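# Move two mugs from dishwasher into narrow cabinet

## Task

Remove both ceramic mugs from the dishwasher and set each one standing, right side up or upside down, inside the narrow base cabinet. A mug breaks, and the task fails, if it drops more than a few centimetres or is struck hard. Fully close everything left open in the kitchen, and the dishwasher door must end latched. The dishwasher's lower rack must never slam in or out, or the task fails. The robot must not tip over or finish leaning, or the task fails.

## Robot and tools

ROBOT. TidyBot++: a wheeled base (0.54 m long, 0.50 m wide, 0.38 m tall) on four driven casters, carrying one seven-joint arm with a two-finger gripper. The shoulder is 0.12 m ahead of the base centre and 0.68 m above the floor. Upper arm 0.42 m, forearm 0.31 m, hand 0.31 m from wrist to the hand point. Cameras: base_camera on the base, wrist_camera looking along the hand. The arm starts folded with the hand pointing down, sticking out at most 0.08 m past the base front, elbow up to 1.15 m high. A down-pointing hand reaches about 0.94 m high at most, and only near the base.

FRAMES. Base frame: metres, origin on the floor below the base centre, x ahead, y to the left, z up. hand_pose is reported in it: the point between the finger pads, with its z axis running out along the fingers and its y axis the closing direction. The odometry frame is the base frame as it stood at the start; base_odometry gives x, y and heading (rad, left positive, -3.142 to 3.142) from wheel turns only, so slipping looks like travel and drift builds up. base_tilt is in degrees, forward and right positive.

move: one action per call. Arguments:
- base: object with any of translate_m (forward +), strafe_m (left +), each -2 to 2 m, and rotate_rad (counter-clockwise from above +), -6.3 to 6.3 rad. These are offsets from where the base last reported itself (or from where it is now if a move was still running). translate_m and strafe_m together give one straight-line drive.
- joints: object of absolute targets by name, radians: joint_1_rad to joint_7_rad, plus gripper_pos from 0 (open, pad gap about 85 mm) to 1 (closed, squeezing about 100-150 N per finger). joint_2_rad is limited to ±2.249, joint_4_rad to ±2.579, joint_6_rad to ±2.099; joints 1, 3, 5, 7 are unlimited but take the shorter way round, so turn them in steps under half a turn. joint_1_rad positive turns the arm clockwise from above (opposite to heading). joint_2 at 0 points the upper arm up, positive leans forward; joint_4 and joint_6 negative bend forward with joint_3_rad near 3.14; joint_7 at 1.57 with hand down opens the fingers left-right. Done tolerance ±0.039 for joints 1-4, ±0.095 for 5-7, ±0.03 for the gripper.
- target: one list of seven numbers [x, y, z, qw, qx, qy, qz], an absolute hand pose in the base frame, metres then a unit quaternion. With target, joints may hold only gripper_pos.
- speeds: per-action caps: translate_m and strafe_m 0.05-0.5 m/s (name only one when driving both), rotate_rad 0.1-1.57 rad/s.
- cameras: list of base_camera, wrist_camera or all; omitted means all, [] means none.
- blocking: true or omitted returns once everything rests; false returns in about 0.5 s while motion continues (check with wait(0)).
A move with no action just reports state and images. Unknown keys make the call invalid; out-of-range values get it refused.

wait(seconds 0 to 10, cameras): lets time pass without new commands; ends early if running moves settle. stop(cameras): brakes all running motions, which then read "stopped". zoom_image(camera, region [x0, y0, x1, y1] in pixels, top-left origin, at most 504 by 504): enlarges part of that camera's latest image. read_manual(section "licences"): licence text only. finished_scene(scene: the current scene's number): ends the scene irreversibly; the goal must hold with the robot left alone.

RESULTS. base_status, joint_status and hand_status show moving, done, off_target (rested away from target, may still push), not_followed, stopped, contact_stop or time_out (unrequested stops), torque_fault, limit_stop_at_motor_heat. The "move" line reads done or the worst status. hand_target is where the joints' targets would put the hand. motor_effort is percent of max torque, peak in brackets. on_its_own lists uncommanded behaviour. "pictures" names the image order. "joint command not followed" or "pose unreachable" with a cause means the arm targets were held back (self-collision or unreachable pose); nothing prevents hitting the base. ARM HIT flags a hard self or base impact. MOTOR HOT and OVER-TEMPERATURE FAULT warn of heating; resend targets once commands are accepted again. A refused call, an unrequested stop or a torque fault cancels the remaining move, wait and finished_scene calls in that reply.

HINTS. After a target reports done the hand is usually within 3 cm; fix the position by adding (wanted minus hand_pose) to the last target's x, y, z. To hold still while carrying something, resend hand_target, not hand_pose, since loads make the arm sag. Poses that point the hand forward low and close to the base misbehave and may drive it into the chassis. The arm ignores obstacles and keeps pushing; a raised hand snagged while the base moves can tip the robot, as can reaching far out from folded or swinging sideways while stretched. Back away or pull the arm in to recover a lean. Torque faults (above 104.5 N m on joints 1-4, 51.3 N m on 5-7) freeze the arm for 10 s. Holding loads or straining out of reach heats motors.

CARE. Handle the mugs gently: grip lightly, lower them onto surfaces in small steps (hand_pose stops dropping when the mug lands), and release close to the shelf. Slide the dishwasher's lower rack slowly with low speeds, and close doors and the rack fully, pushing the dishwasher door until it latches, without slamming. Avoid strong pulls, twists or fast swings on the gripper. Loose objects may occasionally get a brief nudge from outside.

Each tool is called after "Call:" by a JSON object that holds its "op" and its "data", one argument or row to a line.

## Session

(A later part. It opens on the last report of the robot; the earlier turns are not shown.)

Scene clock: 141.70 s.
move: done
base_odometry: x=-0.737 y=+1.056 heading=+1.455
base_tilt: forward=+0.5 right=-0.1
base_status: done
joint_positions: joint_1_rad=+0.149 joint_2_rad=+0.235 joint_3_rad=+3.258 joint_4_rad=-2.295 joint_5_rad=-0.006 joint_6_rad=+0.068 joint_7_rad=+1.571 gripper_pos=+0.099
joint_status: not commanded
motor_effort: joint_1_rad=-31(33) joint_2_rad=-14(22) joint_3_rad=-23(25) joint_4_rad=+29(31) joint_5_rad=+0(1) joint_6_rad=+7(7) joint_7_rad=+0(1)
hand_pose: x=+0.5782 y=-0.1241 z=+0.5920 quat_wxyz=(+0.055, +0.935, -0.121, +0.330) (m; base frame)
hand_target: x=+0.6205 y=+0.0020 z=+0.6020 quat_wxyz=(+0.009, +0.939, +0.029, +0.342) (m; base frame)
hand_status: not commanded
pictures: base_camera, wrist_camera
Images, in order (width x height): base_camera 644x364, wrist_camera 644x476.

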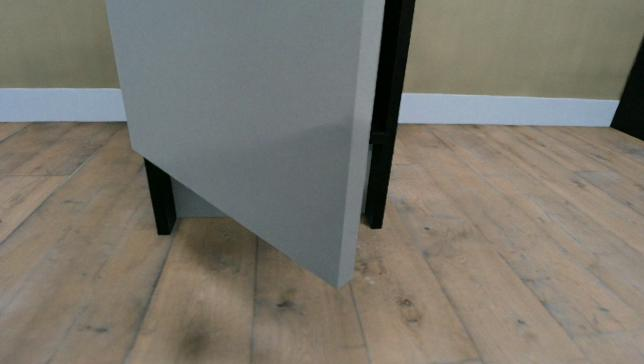

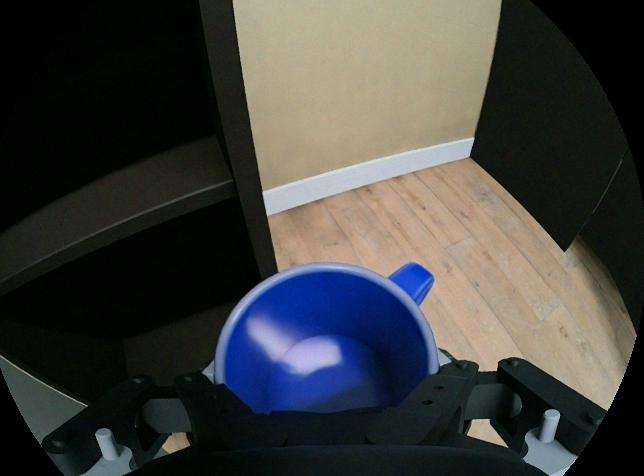

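Call:
{"op": "move", "data": {
  "base": {"strafe_m": 0.07, "translate_m": -0.04},
  "speeds": {"strafe_m": 0.1}
}}

Scene clock: 147.53 s.
move: done
base_odometry: x=-0.811 y=+1.024 heading=+1.455
base_tilt: forward=+0.5 right=-0.1
base_status: done
joint_positions: joint_1_rad=+0.154 joint_2_rad=+0.207 joint_3_rad=+3.271 joint_4_rad=-2.336 joint_5_rad=-0.002 joint_6_rad=+0.064 joint_7_rad=+1.571 gripper_pos=+0.099
joint_status: not commanded
motor_effort: joint_1_rad=-30(36) joint_2_rad=-7(20) joint_3_rad=-24(29) joint_4_rad=+37(39) joint_5_rad=-1(1) joint_6_rad=+7(8) joint_7_rad=+0(1)
hand_pose: x=+0.5574 y=-0.1276 z=+0.5890 quat_wxyz=(+0.058, +0.936, -0.129, +0.321) (m; base frame)
hand_target: x=+0.6205 y=+0.0020 z=+0.6020 quat_wxyz=(+0.009, +0.939, +0.029, +0.342) (m; base frame)
hand_status: not commanded
pictures: base_camera, wrist_camera
Images, in order (width x height): base_camera 644x364, wrist_camera 644x476.

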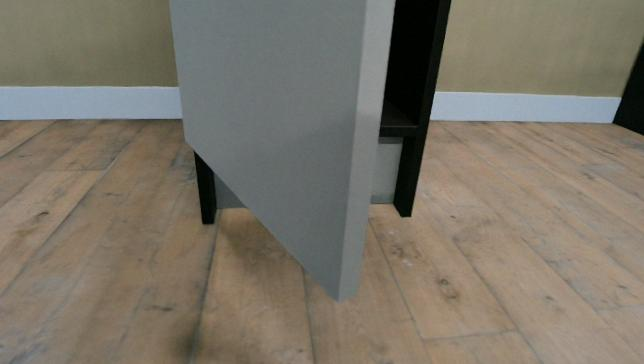

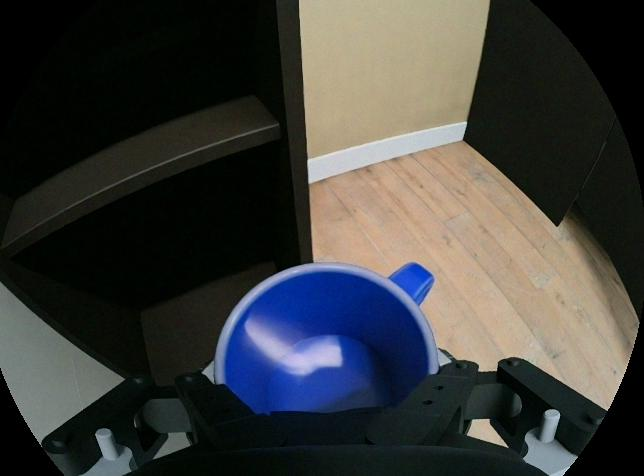

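Call:
{"op": "move", "data": {
  "base": {"strafe_m": 0.09, "translate_m": -0.02},
  "speeds": {"strafe_m": 0.1}
}}

Call:
{"op": "move", "data": {
  "base": {"strafe_m": 0.09, "translate_m": 0},
  "speeds": {"strafe_m": 0.1}
}}

Scene clock: 151.07 s.
move: done
base_odometry: x=-0.903 y=+1.014 heading=+1.454
base_tilt: forward=+0.5 right=-0.2
base_status: done
joint_positions: joint_1_rad=-0.004 joint_2_rad=+0.281 joint_3_rad=+3.138 joint_4_rad=-2.219 joint_5_rad=+0.006 joint_6_rad=+0.048 joint_7_rad=+1.571 gripper_pos=+0.107
joint_status: not commanded
motor_effort: joint_1_rad=-1(35) joint_2_rad=-26(30) joint_3_rad=+1(28) joint_4_rad=+15(46) joint_5_rad=+0(2) joint_6_rad=+6(10) joint_7_rad=+0(1)
hand_pose: x=+0.6219 y=+0.0056 z=+0.5944 quat_wxyz=(-0.001, +0.941, +0.006, +0.338) (m; base frame)
hand_target: x=+0.6205 y=+0.0020 z=+0.6020 quat_wxyz=(+0.009, +0.939, +0.029, +0.342) (m; base frame)
hand_status: not commanded
pictures: base_camera, wrist_camera
Images, in order (width x height): base_camera 644x364, wrist_camera 644x476.

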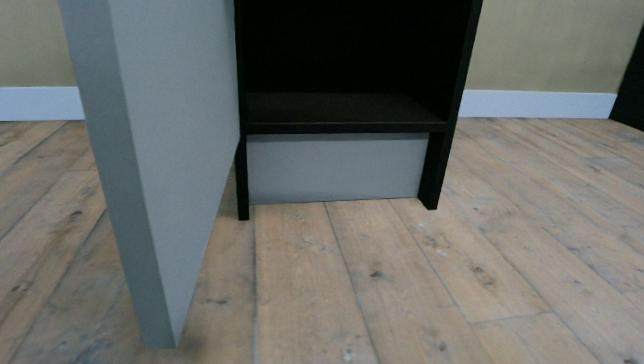

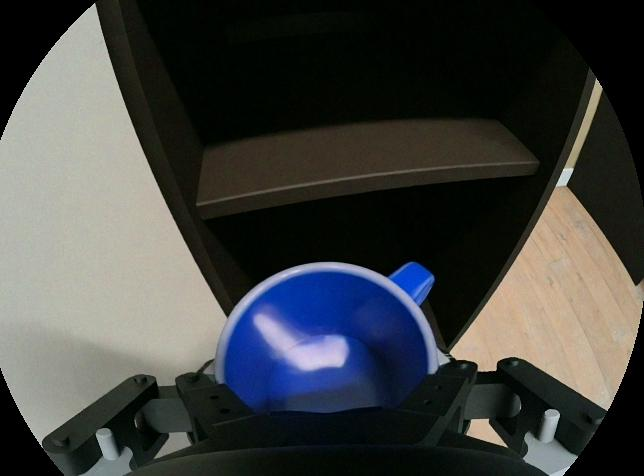

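Scene clock: 166.07 s.
move: time_out
base_odometry: x=-0.989 y=+1.024 heading=+1.446
base_tilt: forward=+0.5 right=-0.1
base_status: strafe_m time_out (by the wheels' count: +0.087 of +0.090); the other done
joint_positions: joint_1_rad=+0.114 joint_2_rad=+0.280 joint_3_rad=+3.235 joint_4_rad=-2.219 joint_5_rad=+0.006 joint_6_rad=+0.048 joint_7_rad=+1.571 gripper_pos=+0.107
joint_status: not commanded
motor_effort: joint_1_rad=-27(28) joint_2_rad=-28(30) joint_3_rad=-21(22) joint_4_rad=+14(16) joint_5_rad=-1(1) joint_6_rad=+6(7) joint_7_rad=+0(1)
hand_pose: x=+0.6128 y=-0.1027 z=+0.5948 quat_wxyz=(+0.047, +0.937, -0.088, +0.336) (m; base frame)
hand_target: x=+0.6205 y=+0.0020 z=+0.6020 quat_wxyz=(+0.009, +0.939, +0.029, +0.342) (m; base frame)
hand_status: not commanded
pictures: base_camera, wrist_camera
Images, in order (width x height): base_camera 644x364, wrist_camera 644x476.

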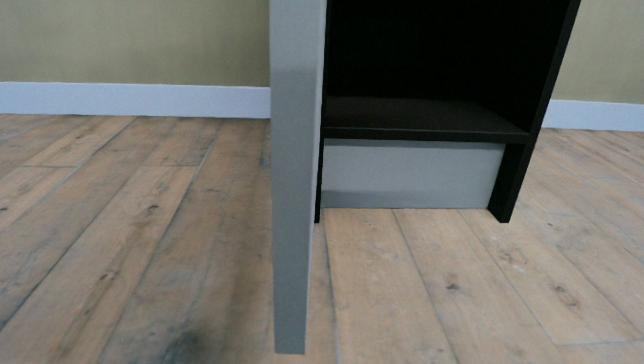

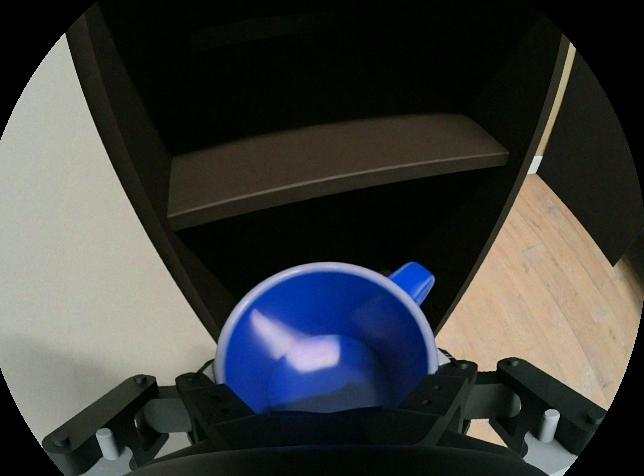

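Call:
{"op": "move", "data": {
  "base": {"strafe_m": -0.19},
  "speeds": {"strafe_m": 0.2},
  "cameras": []
}}

Call:
{"op": "move", "data": {
  "joints": {"joint_1_rad": 0, "joint_2_rad": 0.514, "joint_4_rad": -1.694, "joint_6_rad": -0.347}
}}

Scene clock: 180.47 s.
move: done
base_odometry: x=-0.801 y=+1.000 heading=+1.446
base_tilt: forward=+0.5 right=-0.2
base_status: done
joint_positions: joint_1_rad=-0.002 joint_2_rad=+0.280 joint_3_rad=+3.144 joint_4_rad=-2.219 joint_5_rad=+0.006 joint_6_rad=+0.048 joint_7_rad=+1.571 gripper_pos=+0.107
joint_status: not commanded
motor_effort: joint_1_rad=-1(25) joint_2_rad=-27(29) joint_3_rad=+1(19) joint_4_rad=+15(15) joint_5_rad=+0(1) joint_6_rad=+6(7) joint_7_rad=-1(1)
hand_pose: x=+0.6222 y=+0.0010 z=+0.5946 quat_wxyz=(+0.001, +0.941, +0.003, +0.339) (m; base frame)
hand_target: x=+0.6205 y=+0.0020 z=+0.6020 quat_wxyz=(+0.009, +0.939, +0.029, +0.342) (m; base frame)
hand_status: not commanded
pictures: none
No camera images: "cameras" was empty.

Scene clock: 182.23 s.
move: off_target
base_odometry: x=-0.801 y=+1.000 heading=+1.446
base_tilt: forward=+0.4 right=-0.2
base_status: not commanded
joint_positions: joint_1_rad=-0.002 joint_2_rad=+0.464 joint_3_rad=+3.144 joint_4_rad=-1.746 joint_5_rad=+0.006 joint_6_rad=-0.364 joint_7_rad=+1.571 gripper_pos=+0.107
joint_status: joint_2_rad off_target (ended at +0.464, target +0.514); joint_4_rad off_target (ended at -1.746, target -1.694); the others done
motor_effort: joint_1_rad=-3(4) joint_2_rad=-28(37) joint_3_rad=-1(1) joint_4_rad=+24(26) joint_5_rad=+0(1) joint_6_rad=+14(14) joint_7_rad=+1(1)
hand_pose: x=+0.7269 y=+0.0003 z=+0.6078 quat_wxyz=(+0.002, +0.960, +0.002, +0.280) (m; base frame)
hand_target: x=+0.7510 y=-0.0050 z=+0.6021 quat_wxyz=(+0.018, +0.957, +0.024, +0.289) (m; base frame)
hand_status: not commanded
pictures: base_camera, wrist_camera
Images, in order (width x height): base_camera 644x364, wrist_camera 644x476.

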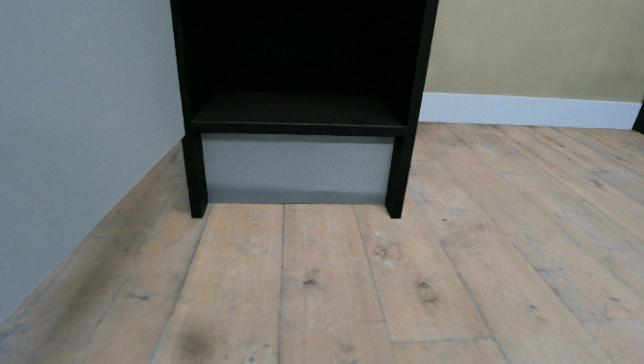

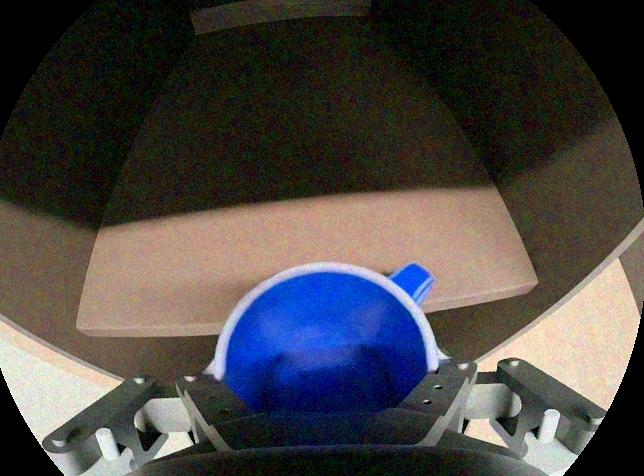

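Call:
{"op": "move", "data": {
  "base": {"translate_m": -0.12},
  "speeds": {"translate_m": 0.2}
}}

Scene clock: 194.40 s.
move: done
base_odometry: x=-0.815 y=+0.881 heading=+1.446
base_tilt: forward=+0.5 right=-0.3
base_status: done
joint_positions: joint_1_rad=-0.001 joint_2_rad=+0.517 joint_3_rad=+3.144 joint_4_rad=-1.698 joint_5_rad=+0.006 joint_6_rad=-0.355 joint_7_rad=+1.571 gripper_pos=+0.107
joint_status: not commanded
on_its_own: joint_2_rad moved +0.052 to your old target +0.514; joint_4_rad moved +0.048 to your old target -1.694
motor_effort: joint_1_rad=-1(5) joint_2_rad=-38(40) joint_3_rad=+0(3) joint_4_rad=+18(24) joint_5_rad=+0(1) joint_6_rad=+5(14) joint_7_rad=+0(1)
hand_pose: x=+0.7469 y=+0.0000 z=+0.5973 quat_wxyz=(+0.002, +0.959, +0.002, +0.282) (m; base frame)
hand_target: x=+0.7510 y=-0.0050 z=+0.6021 quat_wxyz=(+0.018, +0.957, +0.024, +0.289) (m; base frame)
hand_status: not commanded
pictures: base_camera, wrist_camera
Images, in order (width x height): base_camera 644x364, wrist_camera 644x476.

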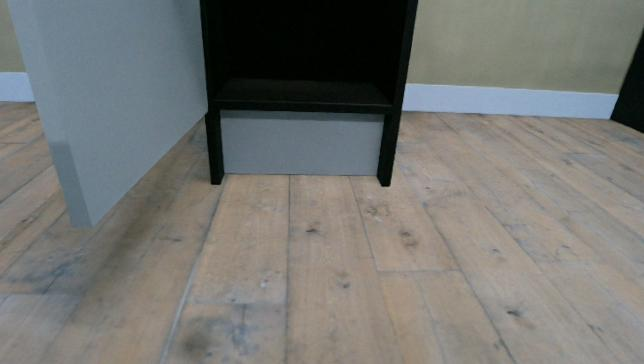

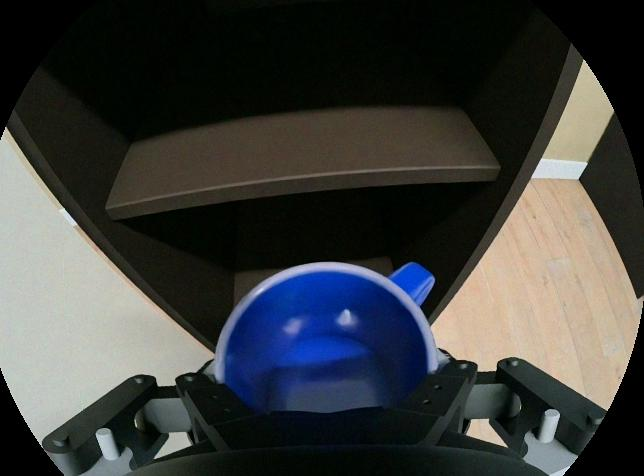

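Call:
{"op": "move", "data": {
  "base": {"rotate_rad": 0.1, "strafe_m": -0.135},
  "speeds": {"strafe_m": 0.2},
  "joints": {"joint_1_rad": 0, "joint_2_rad": 1.145, "joint_4_rad": -1.75, "joint_6_rad": 0.36}
}}

Scene clock: 206.70 s.
move: done
base_odometry: x=-0.681 y=+0.864 heading=+1.546
base_tilt: forward=+0.5 right=-0.2
base_status: done
joint_positions: joint_1_rad=+0.003 joint_2_rad=+1.148 joint_3_rad=+3.141 joint_4_rad=-1.743 joint_5_rad=+0.006 joint_6_rad=+0.300 joint_7_rad=+1.571 gripper_pos=+0.107
joint_status: all done
motor_effort: joint_1_rad=-1(5) joint_2_rad=-44(48) joint_3_rad=+0(5) joint_4_rad=+8(19) joint_5_rad=+0(1) joint_6_rad=+5(6) joint_7_rad=+0(1)
hand_pose: x=+0.7436 y=+0.0005 z=+0.2847 quat_wxyz=(+0.000, +0.962, +0.002, +0.272) (m; base frame)
hand_target: x=+0.7562 y=+0.0079 z=+0.2950 quat_wxyz=(-0.002, +0.954, +0.030, +0.299) (m; base frame)
hand_status: not commanded
pictures: base_camera, wrist_camera
Images, in order (width x height): base_camera 644x364, wrist_camera 644x476.

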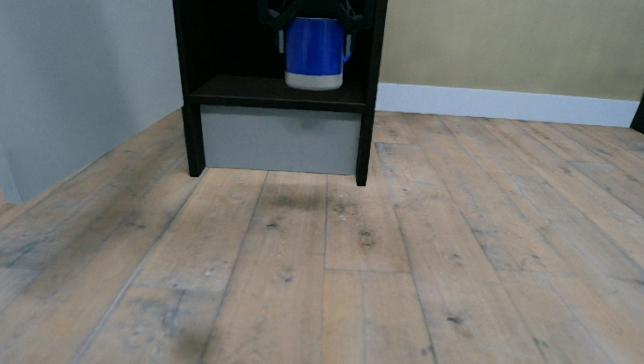

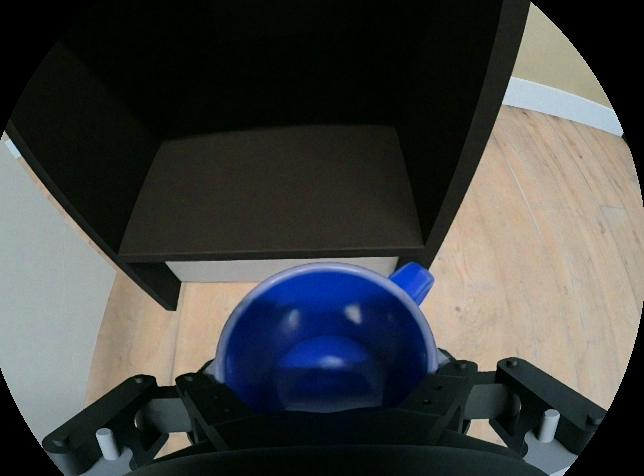

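Call:
{"op": "move", "data": {
  "base": {"translate_m": 0.225},
  "speeds": {"translate_m": 0.15}
}}

Scene clock: 211.63 s.
move: done
base_odometry: x=-0.676 y=+1.089 heading=+1.546
base_tilt: forward=+0.6 right=-0.2
base_status: done
joint_positions: joint_1_rad=+0.003 joint_2_rad=+1.148 joint_3_rad=+3.141 joint_4_rad=-1.747 joint_5_rad=+0.006 joint_6_rad=+0.308 joint_7_rad=+1.571 gripper_pos=+0.107
joint_status: not commanded
motor_effort: joint_1_rad=-1(2) joint_2_rad=-44(45) joint_3_rad=+0(1) joint_4_rad=+8(9) joint_5_rad=+0(1) joint_6_rad=+5(6) joint_7_rad=+0(1)
hand_pose: x=+0.7433 y=+0.0005 z=+0.2850 quat_wxyz=(+0.000, +0.962, +0.002, +0.274) (m; base frame)
hand_target: x=+0.7562 y=+0.0079 z=+0.2950 quat_wxyz=(-0.002, +0.954, +0.030, +0.299) (m; base frame)
hand_status: not commanded
pictures: base_camera, wrist_camera
Images, in order (width x height): base_camera 644x364, wrist_camera 644x476.

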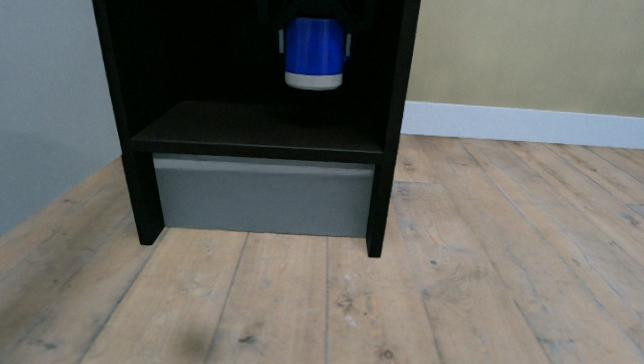

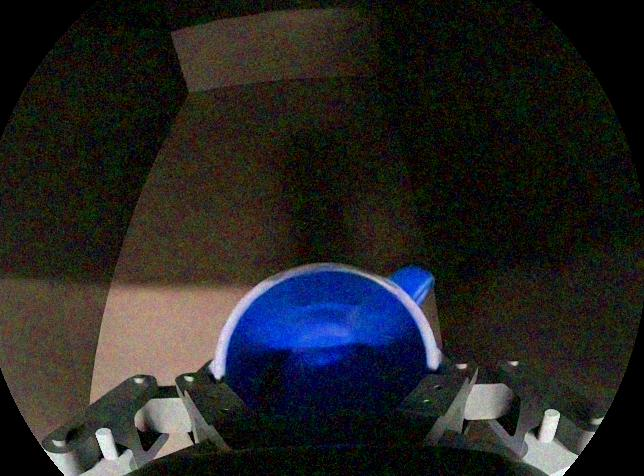

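Call:
{"op": "move", "data": {
  "joints": {"joint_2_rad": 1.204, "joint_4_rad": -1.724, "joint_6_rad": 0.38}
}}

Scene clock: 214.83 s.
move: done
base_odometry: x=-0.676 y=+1.089 heading=+1.546
base_tilt: forward=+0.5 right=-0.2
base_status: not commanded
joint_positions: joint_1_rad=+0.003 joint_2_rad=+1.207 joint_3_rad=+3.141 joint_4_rad=-1.733 joint_5_rad=+0.006 joint_6_rad=+0.327 joint_7_rad=+1.571 gripper_pos=+0.107
joint_status: all done
motor_effort: joint_1_rad=-1(2) joint_2_rad=-44(46) joint_3_rad=+0(0) joint_4_rad=+7(8) joint_5_rad=+0(1) joint_6_rad=+5(6) joint_7_rad=+0(0)
hand_pose: x=+0.7321 y=+0.0006 z=+0.2548 quat_wxyz=(+0.000, +0.965, +0.001, +0.261) (m; base frame)
hand_target: x=+0.7523 y=+0.0083 z=+0.2674 quat_wxyz=(-0.002, +0.956, +0.030, +0.292) (m; base frame)
hand_status: not commanded
pictures: base_camera, wrist_camera
Images, in order (width x height): base_camera 644x364, wrist_camera 644x476.

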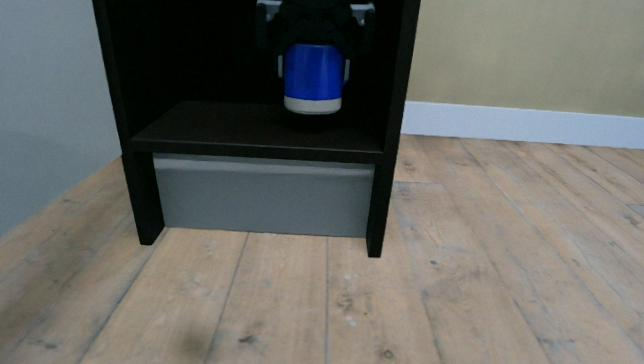

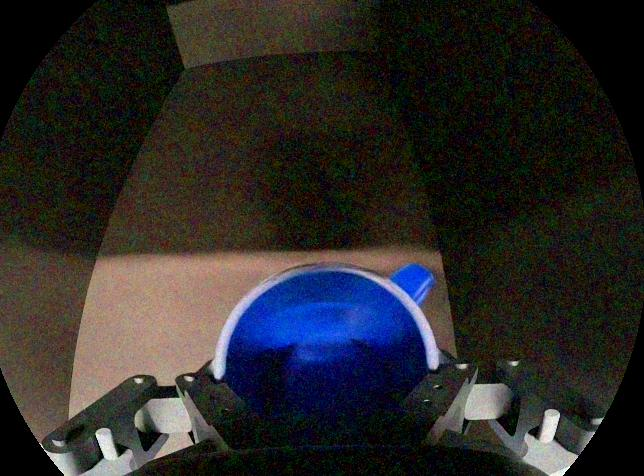

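Call:
{"op": "move", "data": {
  "joints": {"joint_2_rad": 1.235, "joint_4_rad": -1.705, "joint_6_rad": 0.46}
}}

Scene clock: 218.83 s.
move: done
base_odometry: x=-0.676 y=+1.089 heading=+1.546
base_tilt: forward=+0.5 right=-0.2
base_status: not commanded
joint_positions: joint_1_rad=+0.003 joint_2_rad=+1.232 joint_3_rad=+3.141 joint_4_rad=-1.716 joint_5_rad=+0.006 joint_6_rad=+0.409 joint_7_rad=+1.571 gripper_pos=+0.107
joint_status: all done
motor_effort: joint_1_rad=-1(1) joint_2_rad=-45(46) joint_3_rad=+0(0) joint_4_rad=+7(8) joint_5_rad=+0(1) joint_6_rad=+5(6) joint_7_rad=+0(1)
hand_pose: x=+0.7528 y=+0.0007 z=+0.2568 quat_wxyz=(+0.000, +0.955, +0.001, +0.297) (m; base frame)
hand_target: x=+0.7702 y=+0.0096 z=+0.2668 quat_wxyz=(-0.004, +0.945, +0.030, +0.325) (m; base frame)
hand_status: not commanded
pictures: base_camera, wrist_camera
Images, in order (width x height): base_camera 644x364, wrist_camera 644x476.

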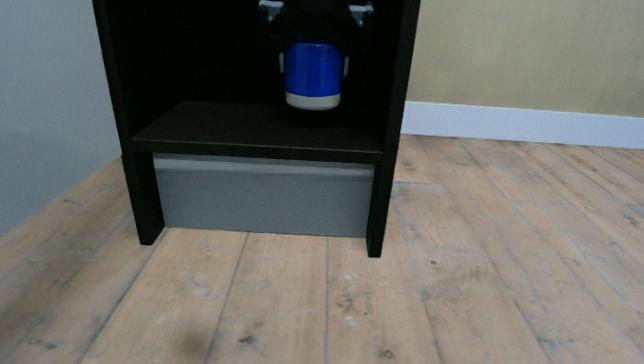

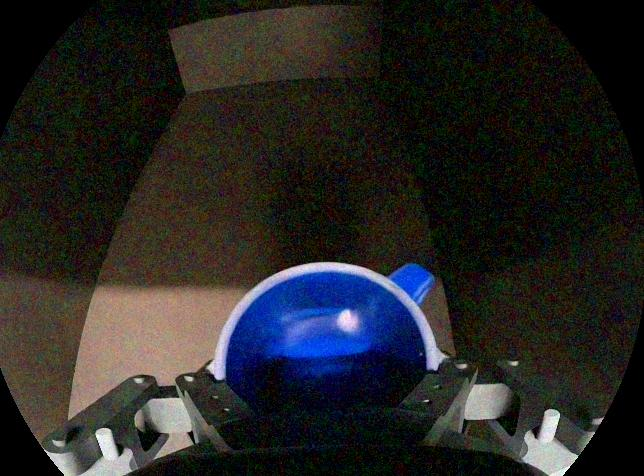

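Call:
{"op": "move", "data": {
  "joints": {"joint_2_rad": 1.265, "joint_4_rad": -1.692, "joint_6_rad": 0.475},
  "cameras": []
}}

Call:
{"op": "move", "data": {
  "joints": {"joint_2_rad": 1.285, "joint_4_rad": -1.682, "joint_6_rad": 0.486}
}}

Scene clock: 221.80 s.
move: done
base_odometry: x=-0.676 y=+1.089 heading=+1.546
base_tilt: forward=+0.5 right=-0.2
base_status: not commanded
joint_positions: joint_1_rad=+0.003 joint_2_rad=+1.263 joint_3_rad=+3.141 joint_4_rad=-1.704 joint_5_rad=+0.006 joint_6_rad=+0.422 joint_7_rad=+1.571 gripper_pos=+0.107
joint_status: all done
motor_effort: joint_1_rad=-1(1) joint_2_rad=-45(46) joint_3_rad=+0(1) joint_4_rad=+6(8) joint_5_rad=+1(1) joint_6_rad=+6(6) joint_7_rad=+0(1)
hand_pose: x=+0.7495 y=+0.0007 z=+0.2423 quat_wxyz=(+0.000, +0.956, +0.001, +0.294) (m; base frame)
hand_target: x=+0.7684 y=+0.0099 z=+0.2534 quat_wxyz=(-0.004, +0.946, +0.030, +0.324) (m; base frame)
hand_status: not commanded
pictures: none
No camera images: "cameras" was empty.

Scene clock: 222.47 s.
move: done
base_odometry: x=-0.676 y=+1.089 heading=+1.546
base_tilt: forward=+0.5 right=-0.2
base_status: not commanded
joint_positions: joint_1_rad=+0.003 joint_2_rad=+1.281 joint_3_rad=+3.141 joint_4_rad=-1.695 joint_5_rad=+0.006 joint_6_rad=+0.431 joint_7_rad=+1.571 gripper_pos=+0.107
joint_status: all done
motor_effort: joint_1_rad=-1(1) joint_2_rad=-45(46) joint_3_rad=+0(0) joint_4_rad=+6(7) joint_5_rad=+0(0) joint_6_rad=+5(6) joint_7_rad=+1(1)
hand_pose: x=+0.7491 y=+0.0007 z=+0.2346 quat_wxyz=(+0.000, +0.956, +0.001, +0.294) (m; base frame)
hand_target: x=+0.7680 y=+0.0101 z=+0.2450 quat_wxyz=(-0.005, +0.946, +0.030, +0.324) (m; base frame)
hand_status: not commanded
pictures: base_camera, wrist_camera
Images, in order (width x height): base_camera 644x364, wrist_camera 644x476.

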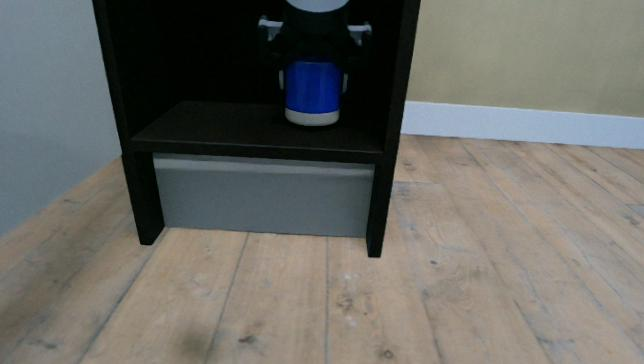

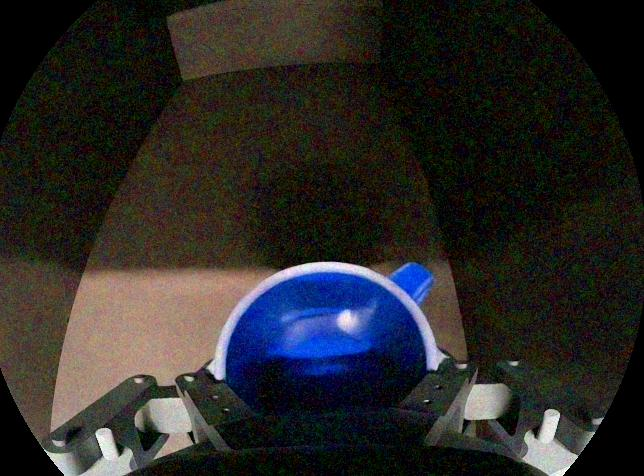

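Call:
{"op": "move", "data": {
  "joints": {"joint_2_rad": 1.305, "joint_4_rad": -1.672, "joint_6_rad": 0.497}
}}

Call:
{"op": "move", "data": {
  "joints": {"joint_2_rad": 1.325, "joint_4_rad": -1.662, "joint_6_rad": 0.508}
}}

Scene clock: 225.33 s.
move: done
base_odometry: x=-0.676 y=+1.089 heading=+1.546
base_tilt: forward=+0.5 right=-0.2
base_status: not commanded
joint_positions: joint_1_rad=+0.003 joint_2_rad=+1.301 joint_3_rad=+3.141 joint_4_rad=-1.685 joint_5_rad=+0.006 joint_6_rad=+0.442 joint_7_rad=+1.571 gripper_pos=+0.107
joint_status: all done
motor_effort: joint_1_rad=-1(1) joint_2_rad=-45(46) joint_3_rad=+0(0) joint_4_rad=+6(7) joint_5_rad=+0(1) joint_6_rad=+6(6) joint_7_rad=+0(1)
hand_pose: x=+0.7487 y=+0.0007 z=+0.2264 quat_wxyz=(+0.000, +0.956, +0.001, +0.295) (m; base frame)
hand_target: x=+0.7675 y=+0.0102 z=+0.2366 quat_wxyz=(-0.005, +0.945, +0.030, +0.325) (m; base frame)
hand_status: not commanded
pictures: base_camera, wrist_camera
Images, in order (width x height): base_camera 644x364, wrist_camera 644x476.

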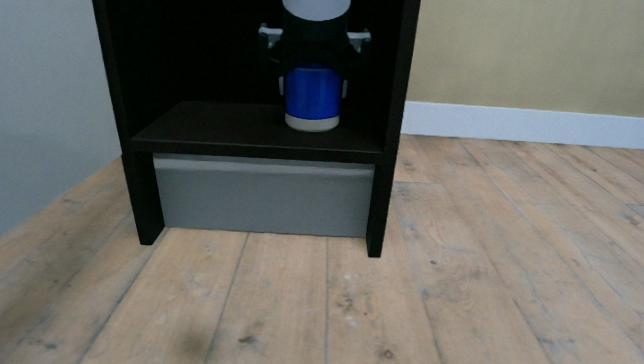

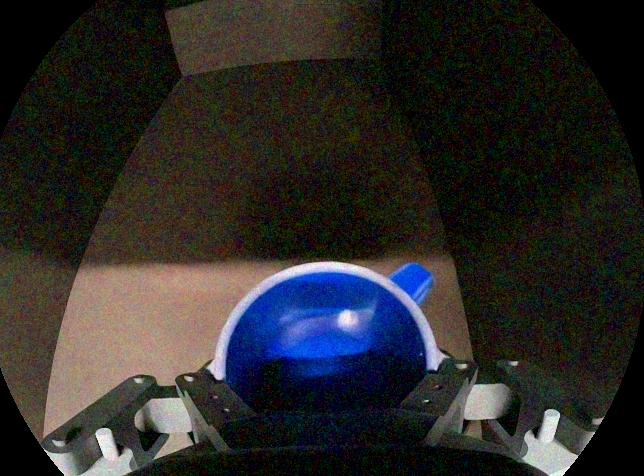

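Scene clock: 225.93 s.
move: done
base_odometry: x=-0.676 y=+1.089 heading=+1.546
base_tilt: forward=+0.5 right=-0.2
base_status: not commanded
joint_positions: joint_1_rad=+0.003 joint_2_rad=+1.308 joint_3_rad=+3.141 joint_4_rad=-1.676 joint_5_rad=+0.006 joint_6_rad=+0.455 joint_7_rad=+1.571 gripper_pos=+0.107
joint_status: all done
motor_effort: joint_1_rad=-1(1) joint_2_rad=-43(45) joint_3_rad=+0(1) joint_4_rad=+6(7) joint_5_rad=+0(1) joint_6_rad=+5(6) joint_7_rad=+0(1)
hand_pose: x=+0.7539 y=+0.0007 z=+0.2263 quat_wxyz=(+0.000, +0.953, +0.001, +0.302) (m; base frame)
hand_target: x=+0.7667 y=+0.0104 z=+0.2281 quat_wxyz=(-0.005, +0.945, +0.030, +0.325) (m; base frame)
hand_status: not commanded
pictures: base_camera, wrist_camera
Images, in order (width x height): base_camera 644x364, wrist_camera 644x476.

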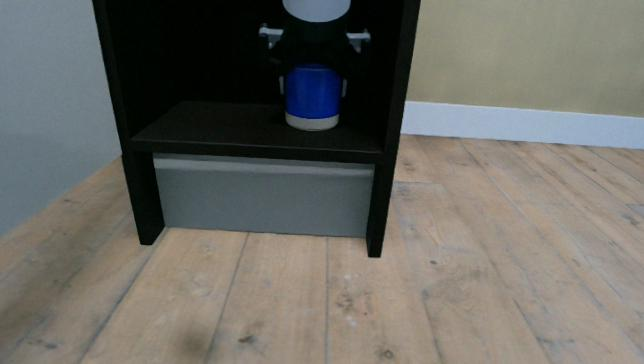

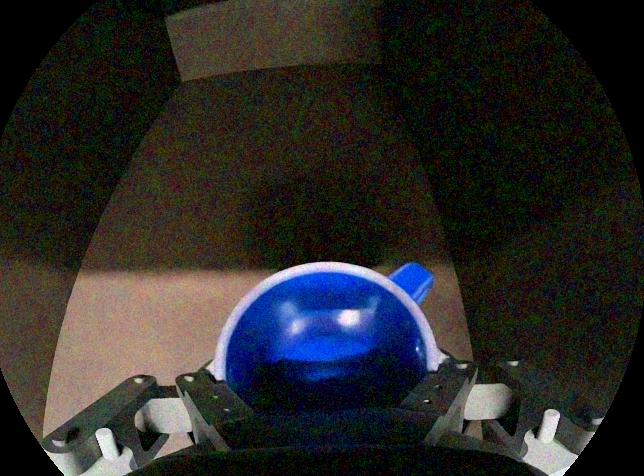

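Call:
{"op": "move", "data": {
  "joints": {"joint_2_rad": 1.315, "joint_4_rad": -1.667, "joint_6_rad": 0.5},
  "cameras": []
}}

Call:
{"op": "move", "data": {
  "joints": {"gripper_pos": 0}
}}

Scene clock: 229.10 s.
move: done
base_odometry: x=-0.676 y=+1.089 heading=+1.546
base_tilt: forward=+0.5 right=-0.2
base_status: not commanded
joint_positions: joint_1_rad=+0.003 joint_2_rad=+1.308 joint_3_rad=+3.141 joint_4_rad=-1.676 joint_5_rad=+0.006 joint_6_rad=+0.455 joint_7_rad=+1.571 gripper_pos=+0.107
joint_status: all done
motor_effort: joint_1_rad=-1(1) joint_2_rad=-43(43) joint_3_rad=+0(1) joint_4_rad=+6(7) joint_5_rad=+0(1) joint_6_rad=+5(6) joint_7_rad=+0(1)
hand_pose: x=+0.7539 y=+0.0007 z=+0.2263 quat_wxyz=(+0.000, +0.953, +0.001, +0.302) (m; base frame)
hand_target: x=+0.7665 y=+0.0103 z=+0.2319 quat_wxyz=(-0.005, +0.946, +0.030, +0.324) (m; base frame)
hand_status: not commanded
pictures: none
No camera images: "cameras" was empty.

Scene clock: 229.93 s.
move: done
base_odometry: x=-0.676 y=+1.089 heading=+1.546
base_tilt: forward=+0.5 right=-0.2
base_status: not commanded
joint_positions: joint_1_rad=+0.003 joint_2_rad=+1.308 joint_3_rad=+3.141 joint_4_rad=-1.675 joint_5_rad=+0.006 joint_6_rad=+0.457 joint_7_rad=+1.571 gripper_pos=+0.000
joint_status: all done
motor_effort: joint_1_rad=-1(1) joint_2_rad=-41(44) joint_3_rad=+0(1) joint_4_rad=+5(7) joint_5_rad=+0(1) joint_6_rad=+4(5) joint_7_rad=+0(1)
hand_pose: x=+0.7550 y=+0.0007 z=+0.2268 quat_wxyz=(+0.000, +0.953, +0.001, +0.303) (m; base frame)
hand_target: x=+0.7665 y=+0.0103 z=+0.2319 quat_wxyz=(-0.005, +0.946, +0.030, +0.324) (m; base frame)
hand_status: not commanded
pictures: base_camera, wrist_camera
Images, in order (width x height): base_camera 644x364, wrist_camera 644x476.

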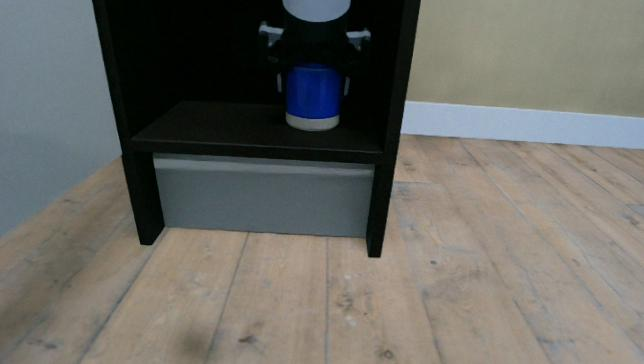

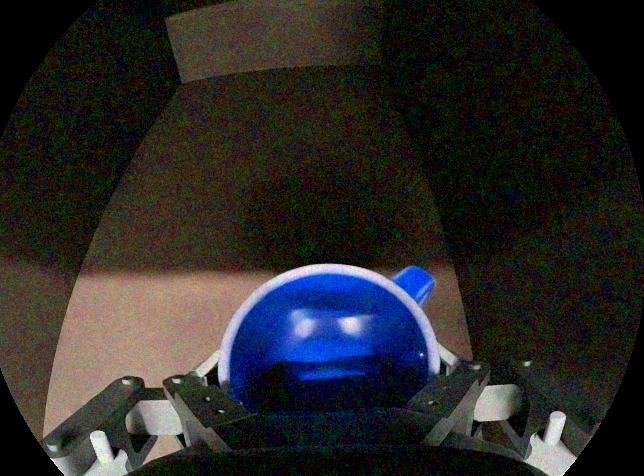

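Call:
{"op": "move", "data": {
  "base": {"translate_m": -0.1},
  "speeds": {"translate_m": 0.1}
}}

Call:
{"op": "move", "data": {
  "base": {"translate_m": -0.25},
  "speeds": {"translate_m": 0.3}
}}

Scene clock: 234.00 s.
move: done
base_odometry: x=-0.678 y=+0.989 heading=+1.546
base_tilt: forward=+0.5 right=-0.2
base_status: done
joint_positions: joint_1_rad=+0.003 joint_2_rad=+1.308 joint_3_rad=+3.141 joint_4_rad=-1.670 joint_5_rad=+0.006 joint_6_rad=+0.458 joint_7_rad=+1.571 gripper_pos=+0.000
joint_status: not commanded
motor_effort: joint_1_rad=-1(3) joint_2_rad=-42(43) joint_3_rad=+0(1) joint_4_rad=+6(7) joint_5_rad=+0(1) joint_6_rad=+4(5) joint_7_rad=+0(1)
hand_pose: x=+0.7578 y=+0.0007 z=+0.2280 quat_wxyz=(+0.000, +0.952, +0.001, +0.306) (m; base frame)
hand_target: x=+0.7665 y=+0.0103 z=+0.2319 quat_wxyz=(-0.005, +0.946, +0.030, +0.324) (m; base frame)
hand_status: not commanded
pictures: base_camera, wrist_camera
Images, in order (width x height): base_camera 644x364, wrist_camera 644x476.

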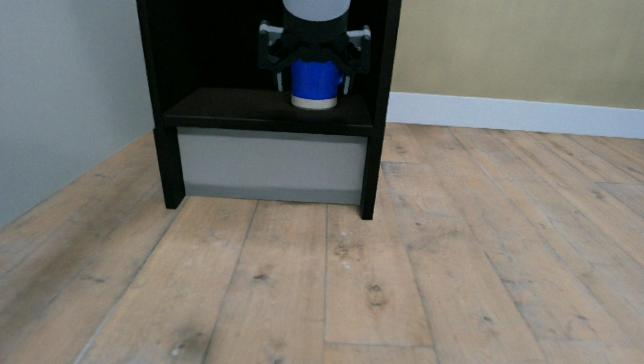

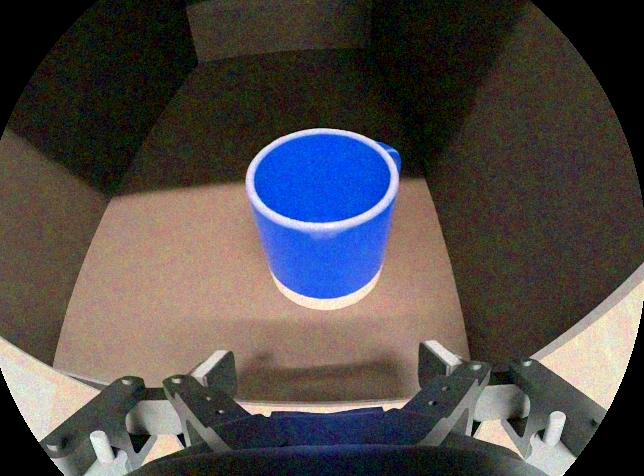

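Scene clock: 235.80 s.
move: done
base_odometry: x=-0.684 y=+0.739 heading=+1.545
base_tilt: forward=+0.5 right=-0.2
base_status: done
joint_positions: joint_1_rad=+0.003 joint_2_rad=+1.308 joint_3_rad=+3.141 joint_4_rad=-1.668 joint_5_rad=+0.006 joint_6_rad=+0.458 joint_7_rad=+1.571 gripper_pos=+0.000
joint_status: not commanded
motor_effort: joint_1_rad=-1(2) joint_2_rad=-42(43) joint_3_rad=+0(1) joint_4_rad=+5(7) joint_5_rad=+0(1) joint_6_rad=+4(5) joint_7_rad=+0(1)
hand_pose: x=+0.7588 y=+0.0010 z=+0.2285 quat_wxyz=(+0.000, +0.952, +0.002, +0.307) (m; base frame)
hand_target: x=+0.7665 y=+0.0103 z=+0.2319 quat_wxyz=(-0.005, +0.946, +0.030, +0.324) (m; base frame)
hand_status: not commanded
pictures: base_camera, wrist_camera
Images, in order (width x height): base_camera 644x364, wrist_camera 644x476.

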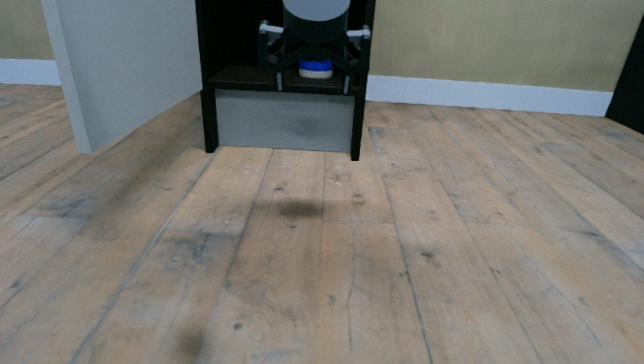

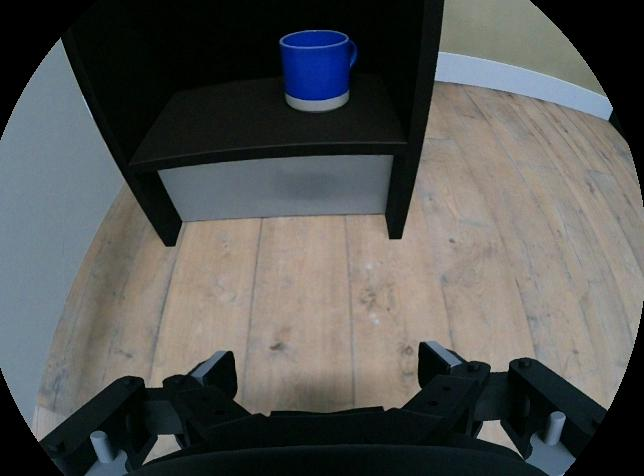

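Call:
{"op": "move", "data": {
  "joints": {"joint_1_rad": 0, "joint_2_rad": -0.1, "joint_4_rad": -2.4, "joint_6_rad": 0.3},
  "cameras": []
}}

Call:
{"op": "move", "data": {
  "base": {"rotate_rad": 1.634},
  "cameras": []
}}

Call:
{"op": "move", "data": {
  "base": {"translate_m": -0.162, "strafe_m": -0.117},
  "joints": {"joint_1_rad": 0, "joint_2_rad": 0.886, "joint_4_rad": -1.582, "joint_6_rad": 0.112}
}}

Scene clock: 245.00 s.
move: done
base_odometry: x=-0.684 y=+0.739 heading=+1.545
base_tilt: forward=+0.5 right=-0.2
base_status: not commanded
joint_positions: joint_1_rad=+0.003 joint_2_rad=-0.082 joint_3_rad=+3.141 joint_4_rad=-2.378 joint_5_rad=+0.006 joint_6_rad=+0.350 joint_7_rad=+1.571 gripper_pos=+0.000
joint_status: all done
motor_effort: joint_1_rad=-1(2) joint_2_rad=-14(45) joint_3_rad=+1(1) joint_4_rad=+17(17) joint_5_rad=+0(1) joint_6_rad=+7(8) joint_7_rad=+0(1)
hand_pose: x=+0.6095 y=+0.0011 z=+0.7786 quat_wxyz=(+0.001, +0.827, +0.002, +0.563) (m; base frame)
hand_target: x=+0.5943 y=+0.0069 z=+0.7613 quat_wxyz=(+0.008, +0.841, +0.029, +0.540) (m; base frame)
hand_status: not commanded
pictures: none
No camera images: "cameras" was empty.

Scene clock: 247.33 s.
move: done
base_odometry: x=-0.684 y=+0.739 heading=-3.104
base_tilt: forward=+0.5 right=-0.2
base_status: done
joint_positions: joint_1_rad=+0.000 joint_2_rad=-0.082 joint_3_rad=+3.140 joint_4_rad=-2.378 joint_5_rad=+0.006 joint_6_rad=+0.349 joint_7_rad=+1.571 gripper_pos=+0.000
joint_status: not commanded
motor_effort: joint_1_rad=-1(3) joint_2_rad=-14(16) joint_3_rad=+1(3) joint_4_rad=+17(17) joint_5_rad=+1(1) joint_6_rad=+7(8) joint_7_rad=+0(1)
hand_pose: x=+0.6093 y=+0.0027 z=+0.7782 quat_wxyz=(+0.000, +0.827, +0.004, +0.562) (m; base frame)
hand_target: x=+0.5943 y=+0.0069 z=+0.7613 quat_wxyz=(+0.008, +0.841, +0.029, +0.540) (m; base frame)
hand_status: not commanded
pictures: none
No camera images: "cameras" was empty.

Scene clock: 249.60 s.
move: done
base_odometry: x=-0.527 y=+0.862 heading=-3.104
base_tilt: forward=+0.6 right=-0.1
base_status: done
joint_positions: joint_1_rad=+0.001 joint_2_rad=+0.870 joint_3_rad=+3.141 joint_4_rad=-1.590 joint_5_rad=+0.006 joint_6_rad=+0.163 joint_7_rad=+1.571 gripper_pos=+0.000
joint_status: all done
motor_effort: joint_1_rad=-1(3) joint_2_rad=-43(45) joint_3_rad=+0(3) joint_4_rad=+14(18) joint_5_rad=+1(1) joint_6_rad=+5(8) joint_7_rad=-1(1)
hand_pose: x=+0.8716 y=+0.0014 z=+0.5027 quat_wxyz=(+0.001, +0.912, +0.002, +0.410) (m; base frame)
hand_target: x=+0.8611 y=+0.0034 z=+0.4821 quat_wxyz=(+0.008, +0.923, +0.029, +0.383) (m; base frame)
hand_status: not commanded
pictures: base_camera, wrist_camera
Images, in order (width x height): base_camera 644x364, wrist_camera 644x476.

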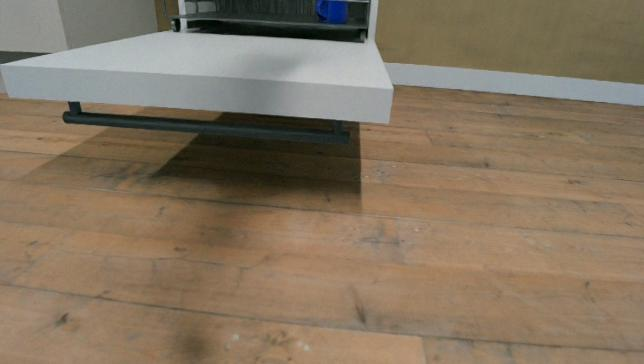

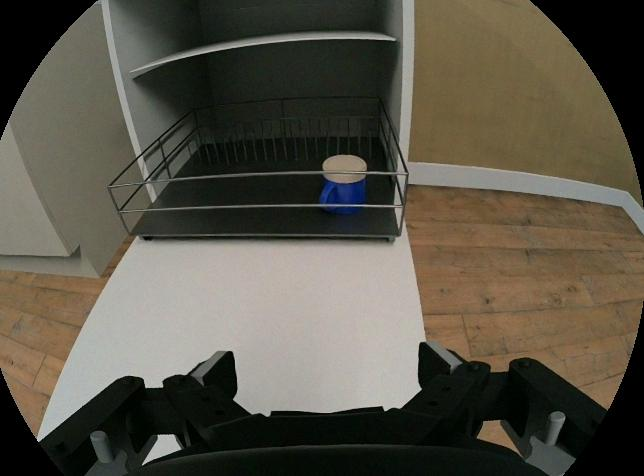

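Call:
{"op": "move", "data": {
  "base": {"translate_m": 0.342, "strafe_m": -0.034},
  "speeds": {"translate_m": 0.25},
  "cameras": []
}}

Call:
{"op": "move", "data": {
  "joints": {"joint_1_rad": 0, "joint_2_rad": 1.19, "joint_4_rad": -0.84, "joint_6_rad": -0.61}
}}

Scene clock: 265.77 s.
move: done
base_odometry: x=-0.870 y=+0.883 heading=-3.104
base_tilt: forward=+0.5 right=-0.2
base_status: done
joint_positions: joint_1_rad=+0.001 joint_2_rad=+0.870 joint_3_rad=+3.141 joint_4_rad=-1.582 joint_5_rad=+0.006 joint_6_rad=+0.159 joint_7_rad=+1.571 gripper_pos=+0.000
joint_status: not commanded
motor_effort: joint_1_rad=-1(2) joint_2_rad=-43(44) joint_3_rad=+1(2) joint_4_rad=+14(15) joint_5_rad=+0(1) joint_6_rad=+6(6) joint_7_rad=+0(1)
hand_pose: x=+0.8739 y=+0.0014 z=+0.5045 quat_wxyz=(+0.001, +0.912, +0.002, +0.411) (m; base frame)
hand_target: x=+0.8611 y=+0.0034 z=+0.4821 quat_wxyz=(+0.008, +0.923, +0.029, +0.383) (m; base frame)
hand_status: not commanded
pictures: none
No camera images: "cameras" was empty.

Scene clock: 268.13 s.
move: done
base_odometry: x=-0.870 y=+0.883 heading=-3.104
base_tilt: forward=+0.5 right=-0.2
base_status: not commanded
joint_positions: joint_1_rad=+0.001 joint_2_rad=+1.166 joint_3_rad=+3.141 joint_4_rad=-0.846 joint_5_rad=+0.006 joint_6_rad=-0.559 joint_7_rad=+1.571 gripper_pos=+0.000
joint_status: all done
motor_effort: joint_1_rad=-1(2) joint_2_rad=-52(53) joint_3_rad=+0(1) joint_4_rad=+18(18) joint_5_rad=+0(0) joint_6_rad=+4(7) joint_7_rad=+0(1)
hand_pose: x=+0.9585 y=+0.0001 z=+0.4518 quat_wxyz=(+0.002, +0.959, +0.002, +0.282) (m; base frame)
hand_target: x=+0.9412 y=-0.0093 z=+0.4262 quat_wxyz=(+0.023, +0.968, +0.020, +0.248) (m; base frame)
hand_status: not commanded
pictures: base_camera, wrist_camera
Images, in order (width x height): base_camera 644x364, wrist_camera 644x476.

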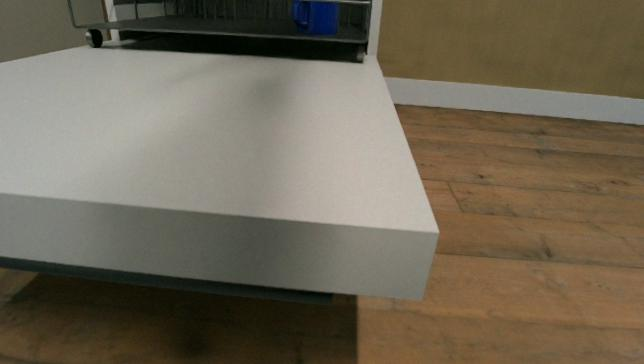

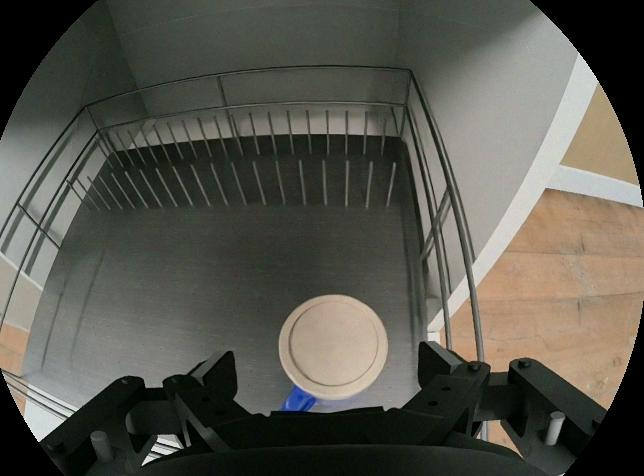

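Call:
{"op": "move", "data": {
  "base": {"translate_m": 0.01, "strafe_m": -0.004},
  "joints": {"joint_1_rad": 0, "joint_2_rad": 1.223, "joint_4_rad": -0.8645, "joint_6_rad": -0.356}
}}

Scene clock: 275.57 s.
move: done
base_odometry: x=-0.880 y=+0.887 heading=-3.104
base_tilt: forward=+0.5 right=-0.2
base_status: done
joint_positions: joint_1_rad=+0.001 joint_2_rad=+1.201 joint_3_rad=+3.141 joint_4_rad=-0.853 joint_5_rad=+0.006 joint_6_rad=-0.371 joint_7_rad=+1.571 gripper_pos=+0.000
joint_status: all done
motor_effort: joint_1_rad=-1(3) joint_2_rad=-53(55) joint_3_rad=+0(2) joint_4_rad=+18(18) joint_5_rad=+0(1) joint_6_rad=+5(6) joint_7_rad=+0(1)
hand_pose: x=+0.9940 y=+0.0005 z=+0.4528 quat_wxyz=(+0.002, +0.937, +0.002, +0.351) (m; base frame)
hand_target: x=+0.9881 y=-0.0052 z=+0.4316 quat_wxyz=(+0.019, +0.939, +0.023, +0.342) (m; base frame)
hand_status: not commanded
pictures: base_camera, wrist_camera
Images, in order (width x height): base_camera 644x364, wrist_camera 644x476.

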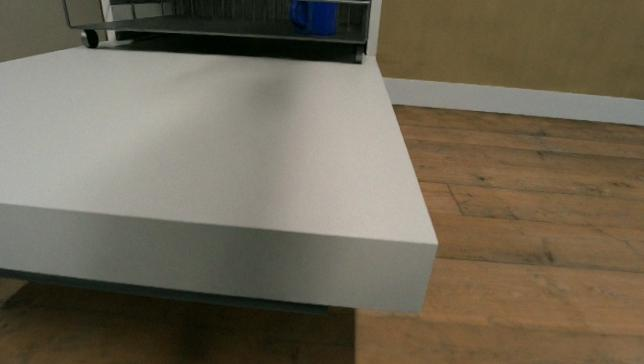

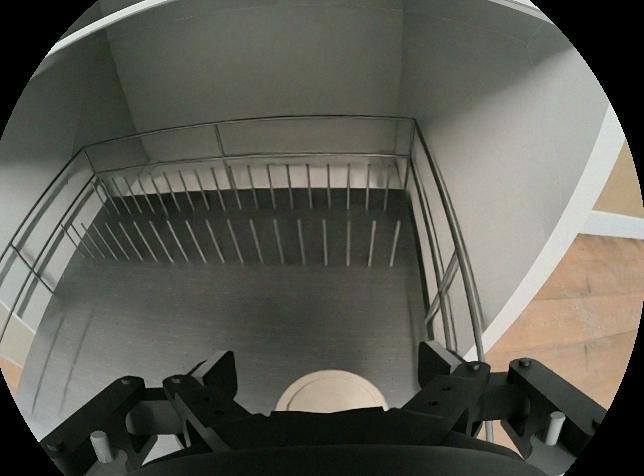

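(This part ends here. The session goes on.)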